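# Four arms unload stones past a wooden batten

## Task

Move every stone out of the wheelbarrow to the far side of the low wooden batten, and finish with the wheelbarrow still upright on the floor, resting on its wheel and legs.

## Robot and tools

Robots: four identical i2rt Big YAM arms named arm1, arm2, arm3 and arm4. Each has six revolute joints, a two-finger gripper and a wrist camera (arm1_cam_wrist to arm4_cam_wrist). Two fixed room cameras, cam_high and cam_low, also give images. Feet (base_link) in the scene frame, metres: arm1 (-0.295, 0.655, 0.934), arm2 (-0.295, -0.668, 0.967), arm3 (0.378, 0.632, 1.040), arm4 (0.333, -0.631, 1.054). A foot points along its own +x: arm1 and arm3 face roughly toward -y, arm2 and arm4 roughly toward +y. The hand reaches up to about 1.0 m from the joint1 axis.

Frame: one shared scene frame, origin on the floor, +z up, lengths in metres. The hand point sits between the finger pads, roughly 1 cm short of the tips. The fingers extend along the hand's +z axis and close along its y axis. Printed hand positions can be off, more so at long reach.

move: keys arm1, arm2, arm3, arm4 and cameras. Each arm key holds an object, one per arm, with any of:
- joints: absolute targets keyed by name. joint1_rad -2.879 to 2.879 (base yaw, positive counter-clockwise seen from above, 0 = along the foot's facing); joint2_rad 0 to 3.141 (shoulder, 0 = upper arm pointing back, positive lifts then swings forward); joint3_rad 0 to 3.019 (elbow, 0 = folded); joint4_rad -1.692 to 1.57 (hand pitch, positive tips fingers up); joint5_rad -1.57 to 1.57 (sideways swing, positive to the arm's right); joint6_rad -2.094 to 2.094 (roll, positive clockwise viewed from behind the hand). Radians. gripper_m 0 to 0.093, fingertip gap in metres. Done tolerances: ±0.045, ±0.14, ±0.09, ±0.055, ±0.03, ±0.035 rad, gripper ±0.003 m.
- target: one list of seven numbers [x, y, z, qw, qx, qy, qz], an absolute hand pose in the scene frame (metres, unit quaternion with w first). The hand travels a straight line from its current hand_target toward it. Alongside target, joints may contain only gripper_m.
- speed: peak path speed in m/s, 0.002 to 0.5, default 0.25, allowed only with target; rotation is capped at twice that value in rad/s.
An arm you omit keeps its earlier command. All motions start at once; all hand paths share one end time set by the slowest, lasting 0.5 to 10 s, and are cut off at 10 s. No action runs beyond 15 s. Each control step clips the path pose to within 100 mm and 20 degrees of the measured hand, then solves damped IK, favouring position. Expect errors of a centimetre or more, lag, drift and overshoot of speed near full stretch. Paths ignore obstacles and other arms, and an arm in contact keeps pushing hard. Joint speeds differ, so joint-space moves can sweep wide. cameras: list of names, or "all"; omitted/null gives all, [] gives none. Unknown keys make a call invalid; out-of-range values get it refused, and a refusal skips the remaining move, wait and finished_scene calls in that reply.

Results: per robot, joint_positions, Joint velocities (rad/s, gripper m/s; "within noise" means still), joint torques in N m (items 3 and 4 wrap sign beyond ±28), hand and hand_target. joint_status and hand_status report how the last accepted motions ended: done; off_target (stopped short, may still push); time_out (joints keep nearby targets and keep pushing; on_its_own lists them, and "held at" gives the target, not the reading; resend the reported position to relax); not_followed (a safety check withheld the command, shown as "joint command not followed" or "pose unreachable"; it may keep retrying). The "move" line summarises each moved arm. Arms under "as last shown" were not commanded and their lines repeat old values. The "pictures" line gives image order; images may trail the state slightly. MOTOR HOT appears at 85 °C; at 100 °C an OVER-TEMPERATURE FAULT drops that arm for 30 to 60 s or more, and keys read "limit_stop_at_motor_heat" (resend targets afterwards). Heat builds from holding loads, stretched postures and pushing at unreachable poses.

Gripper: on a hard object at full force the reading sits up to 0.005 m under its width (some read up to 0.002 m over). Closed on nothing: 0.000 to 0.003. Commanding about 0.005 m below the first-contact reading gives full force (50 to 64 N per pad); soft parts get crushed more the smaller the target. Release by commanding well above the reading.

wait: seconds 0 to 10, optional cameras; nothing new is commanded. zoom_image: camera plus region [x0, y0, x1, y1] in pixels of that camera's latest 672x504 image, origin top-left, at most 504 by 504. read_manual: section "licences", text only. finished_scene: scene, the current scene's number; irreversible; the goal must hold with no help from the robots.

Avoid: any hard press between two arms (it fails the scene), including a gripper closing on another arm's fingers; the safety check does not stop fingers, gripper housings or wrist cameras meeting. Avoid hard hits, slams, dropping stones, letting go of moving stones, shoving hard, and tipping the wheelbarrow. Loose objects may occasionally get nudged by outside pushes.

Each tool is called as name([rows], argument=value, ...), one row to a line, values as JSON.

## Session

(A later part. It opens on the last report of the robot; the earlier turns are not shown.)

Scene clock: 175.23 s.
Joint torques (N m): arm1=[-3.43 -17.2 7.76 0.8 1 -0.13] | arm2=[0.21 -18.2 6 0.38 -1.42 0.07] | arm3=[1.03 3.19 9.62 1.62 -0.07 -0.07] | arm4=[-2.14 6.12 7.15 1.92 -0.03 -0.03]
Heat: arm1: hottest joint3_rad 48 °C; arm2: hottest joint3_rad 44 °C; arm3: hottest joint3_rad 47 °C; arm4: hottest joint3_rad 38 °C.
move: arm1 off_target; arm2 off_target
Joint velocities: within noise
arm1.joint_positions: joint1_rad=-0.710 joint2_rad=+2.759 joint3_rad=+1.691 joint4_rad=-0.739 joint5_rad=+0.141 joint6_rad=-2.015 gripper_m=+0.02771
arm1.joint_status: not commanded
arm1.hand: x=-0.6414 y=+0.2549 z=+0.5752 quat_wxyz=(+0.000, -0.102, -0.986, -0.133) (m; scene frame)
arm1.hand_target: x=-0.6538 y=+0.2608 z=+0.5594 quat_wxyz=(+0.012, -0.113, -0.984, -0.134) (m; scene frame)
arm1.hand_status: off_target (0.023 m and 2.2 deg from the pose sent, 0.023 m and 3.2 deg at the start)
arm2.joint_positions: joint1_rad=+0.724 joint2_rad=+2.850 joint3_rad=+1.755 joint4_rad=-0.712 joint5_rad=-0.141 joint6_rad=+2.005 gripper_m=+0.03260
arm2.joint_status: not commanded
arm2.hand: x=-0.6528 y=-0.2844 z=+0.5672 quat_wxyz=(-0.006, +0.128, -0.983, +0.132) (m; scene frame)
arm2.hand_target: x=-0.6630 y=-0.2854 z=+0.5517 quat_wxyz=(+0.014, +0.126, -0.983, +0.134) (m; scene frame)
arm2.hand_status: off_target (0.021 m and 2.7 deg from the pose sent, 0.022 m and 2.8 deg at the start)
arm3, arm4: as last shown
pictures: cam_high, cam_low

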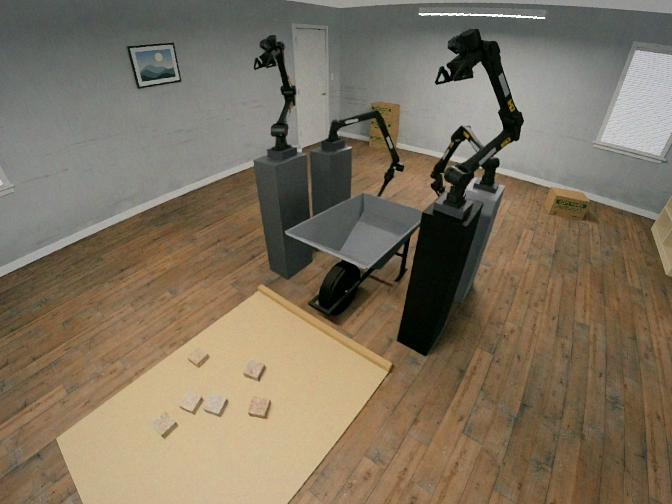

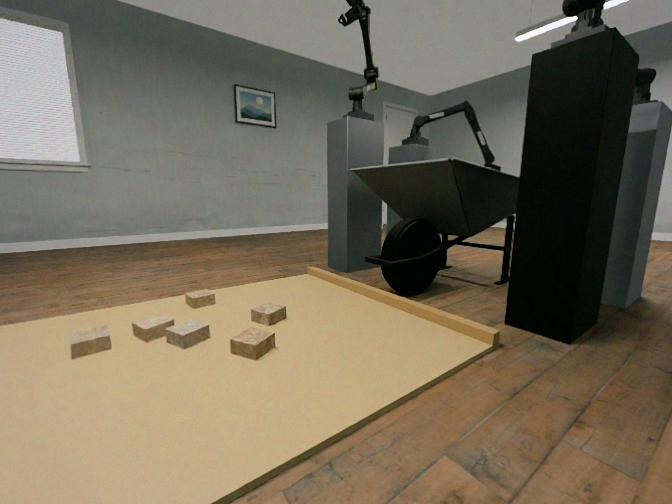

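move(arm1={"joints": {"gripper_m": 0.085}}, arm2={"joints": {"gripper_m": 0.085}}, cameras=["arm1_cam_wrist", "arm2_cam_wrist"])

Scene clock: 176.43 s.
Joint torques (N m): arm1=[-2.08 -18.14 6.89 0.46 0.09 -0.12] | arm2=[-0.38 -18.9 5.07 0.05 -0.13 0.07] | arm3=[0.97 3.14 9.61 1.61 -0.07 -0.07] | arm4=[-2.14 6.07 7.13 1.94 -0.03 -0.03]
Heat: arm1: hottest joint3_rad 48 °C; arm2: hottest joint2_rad 43 °C; arm3: hottest joint3_rad 47 °C; arm4: hottest joint3_rad 38 °C.
move: arm1 done; arm2 done
Joint velocities: within noise
arm1.joint_positions: joint1_rad=-0.725 joint2_rad=+2.770 joint3_rad=+1.701 joint4_rad=-0.721 joint5_rad=+0.163 joint6_rad=-2.015 gripper_m=+0.08489
arm1.joint_status: all done
arm1.hand: x=-0.6531 y=+0.2587 z=+0.5705 quat_wxyz=(+0.012, -0.109, -0.985, -0.132) (m; scene frame)
arm1.hand_target: x=-0.6554 y=+0.2587 z=+0.5589 quat_wxyz=(+0.015, -0.113, -0.985, -0.130) (m; scene frame)
arm1.hand_status: not commanded
arm2.joint_positions: joint1_rad=+0.725 joint2_rad=+2.857 joint3_rad=+1.768 joint4_rad=-0.693 joint5_rad=-0.176 joint6_rad=+2.005 gripper_m=+0.08495
arm2.joint_status: all done
arm2.hand: x=-0.6630 y=-0.2820 z=+0.5649 quat_wxyz=(+0.015, +0.127, -0.983, +0.131) (m; scene frame)
arm2.hand_target: x=-0.6644 y=-0.2837 z=+0.5512 quat_wxyz=(+0.017, +0.127, -0.983, +0.130) (m; scene frame)
arm2.hand_status: not commanded
arm3.joint_positions: joint1_rad=+1.073 joint2_rad=+0.588 joint3_rad=+1.445 joint4_rad=-1.368 joint5_rad=-0.163 joint6_rad=+0.167 gripper_m=+0.09398
arm3.joint_status: not commanded
arm3.hand: x=+0.5683 y=+0.5517 z=+1.6079 quat_wxyz=(-0.510, -0.258, -0.820, +0.026) (m; scene frame)
arm3.hand_target: x=+0.5659 y=+0.5550 z=+1.6174 quat_wxyz=(-0.519, -0.252, -0.816, +0.026) (m; scene frame)
arm3.hand_status: not commanded
arm4.joint_positions: joint1_rad=-1.074 joint2_rad=+0.438 joint3_rad=+1.396 joint4_rad=-1.483 joint5_rad=+0.285 joint6_rad=+0.248 gripper_m=+0.09396
arm4.joint_status: not commanded
arm4.hand: x=+0.4737 y=-0.6049 z=+1.5999 quat_wxyz=(-0.504, +0.054, -0.859, -0.077) (m; scene frame)
arm4.hand_target: x=+0.4714 y=-0.6088 z=+1.6093 quat_wxyz=(-0.514, +0.045, -0.853, -0.077) (m; scene frame)
arm4.hand_status: not commanded
pictures: arm1_cam_wrist, arm2_cam_wrist
camera_calibration:
arm1_cam_wrist: T_world_to_cam=[[-0.227913, -0.937501, -0.262958, 0.244627], [-0.794015, 0.0226406, 0.607476, -0.864705], [-0.563556, 0.347244, -0.74955, 0.0929129], [0, 0, 0, 1]] pos_world=[-0.578474, 0.216653, 0.659258]
arm2_cam_wrist: T_world_to_cam=[[0.263479, -0.935147, 0.236811, -0.220848], [-0.782593, -0.0636769, 0.619268, -0.880981], [-0.564027, -0.348491, -0.748617, 0.0760848], [0, 0, 0, 1]] pos_world=[-0.588347, -0.236108, 0.654821]

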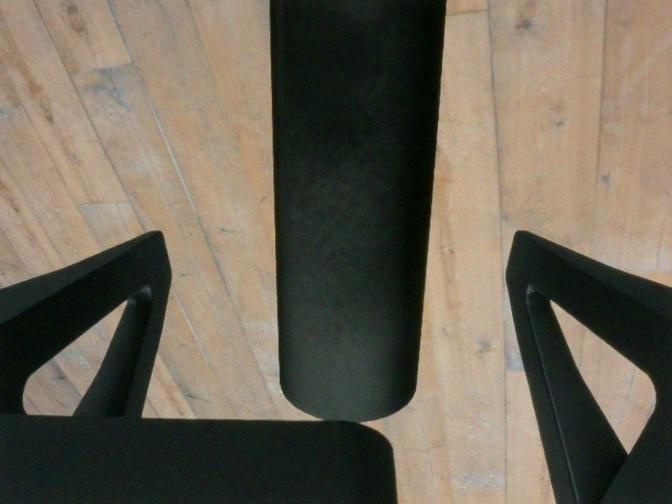

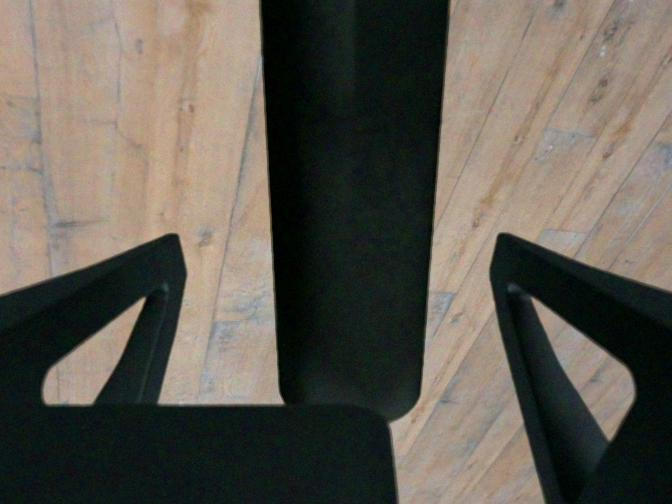

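Released; retract along the approach axis and check once more.

move(arm1={"target": [-0.655, 0.222, 0.695, 0.0149, -0.1133, -0.9849, -0.1297], "speed": 0.2}, arm2={"target": [-0.664, -0.246, 0.690, 0.0167, 0.1264, -0.9833, 0.1295], "speed": 0.2}, cameras=["cam_high", "cam_low", "arm3_cam_wrist", "arm4_cam_wrist"])

Scene clock: 178.30 s.
Joint torques (N m): arm1=[-1.32 -19.96 6.26 -0.58 -0.09 -0.1] | arm2=[-1.14 -21.25 3.81 -1.09 0.02 -0.18] | arm3=[1.08 3.19 9.62 1.63 -0.08 -0.07] | arm4=[-2.14 6.01 7.13 1.94 -0.03 -0.03]
Heat: arm1: hottest joint3_rad 47 °C; arm2: hottest joint2_rad 43 °C; arm3: hottest joint3_rad 47 °C; arm4: hottest joint3_rad 38 °C.
move: arm1 done; arm2 off_target
Joint velocities: within noise
arm1.joint_positions: joint1_rad=-0.691 joint2_rad=+2.527 joint3_rad=+1.651 joint4_rad=-0.889 joint5_rad=+0.160 joint6_rad=-1.990 gripper_m=+0.08490
arm1.joint_status: not commanded
arm1.hand: x=-0.6614 y=+0.2174 z=+0.6996 quat_wxyz=(+0.021, -0.106, -0.987, -0.120) (m; scene frame)
arm1.hand_target: x=-0.6553 y=+0.2221 z=+0.6950 quat_wxyz=(+0.015, -0.109, -0.985, -0.130) (m; scene frame)
arm1.hand_status: done (0.009 m and 1.6 deg from the pose sent, 0.130 m and 0.6 deg at the start)
arm2.joint_positions: joint1_rad=+0.698 joint2_rad=+2.598 joint3_rad=+1.685 joint4_rad=-0.838 joint5_rad=-0.171 joint6_rad=+1.996 gripper_m=+0.08496
arm2.joint_status: not commanded
arm2.hand: x=-0.6779 y=-0.2412 z=+0.6968 quat_wxyz=(+0.024, +0.120, -0.986, +0.116) (m; scene frame)
arm2.hand_target: x=-0.6641 y=-0.2462 z=+0.6900 quat_wxyz=(+0.016, +0.122, -0.984, +0.130) (m; scene frame)
arm2.hand_status: off_target (0.016 m and 1.9 deg from the pose sent, 0.130 m and 0.3 deg at the start)
arm3, arm4: as last shown
pictures: arm3_cam_wrist, arm4_cam_wrist, cam_high, cam_low
camera_calibration:
arm3_cam_wrist: T_world_to_cam=[[-0.440398, -0.872285, -0.212527, 1.07508], [-0.771614, 0.488758, -0.407096, 0.83017], [0.458978, -0.0152955, -0.888316, 1.29707], [0, 0, 0, 1]] pos_world=[0.518706, 0.551861, 1.71865]
arm4_cam_wrist: T_world_to_cam=[[0.163555, -0.984128, -0.0688545, -0.564724], [-0.901116, -0.120621, -0.416463, 1.02339], [0.401547, 0.13016, -0.906542, 1.4639], [0, 0, 0, 1]] pos_world=[0.426731, -0.622861, 1.71441]

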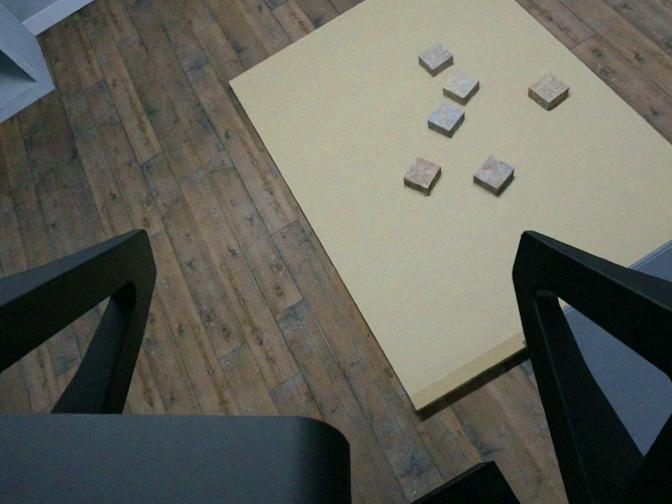

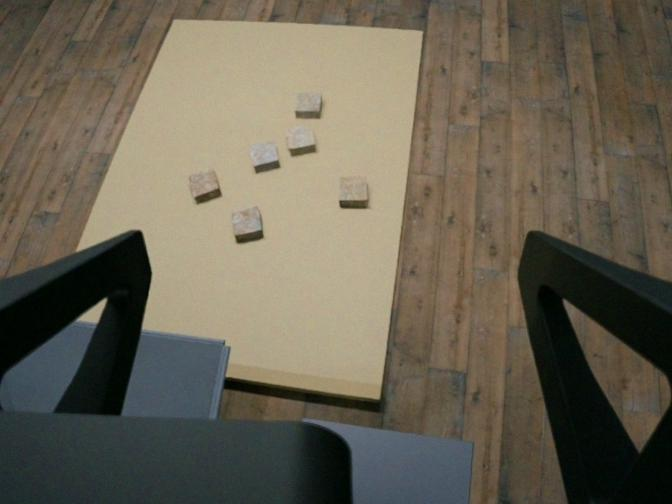

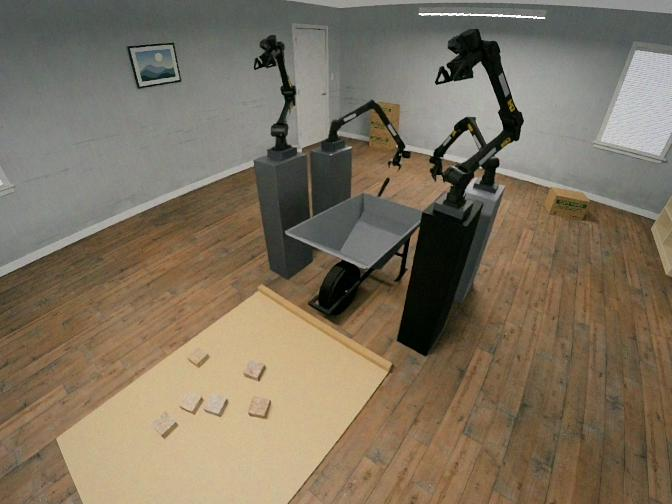

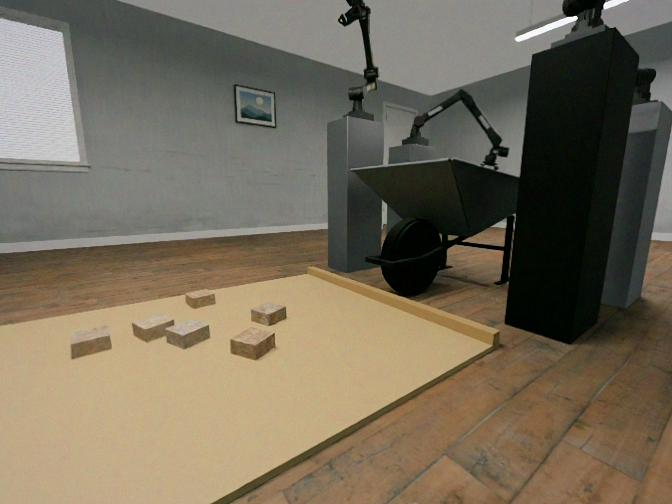

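All six stones are on the sheet beyond the batten. The tray is empty, the wheelbarrow is standing on its wheel and legs, and the hands are clear of it.

finished_scene(scene=2)

The scene is finished: the task was done.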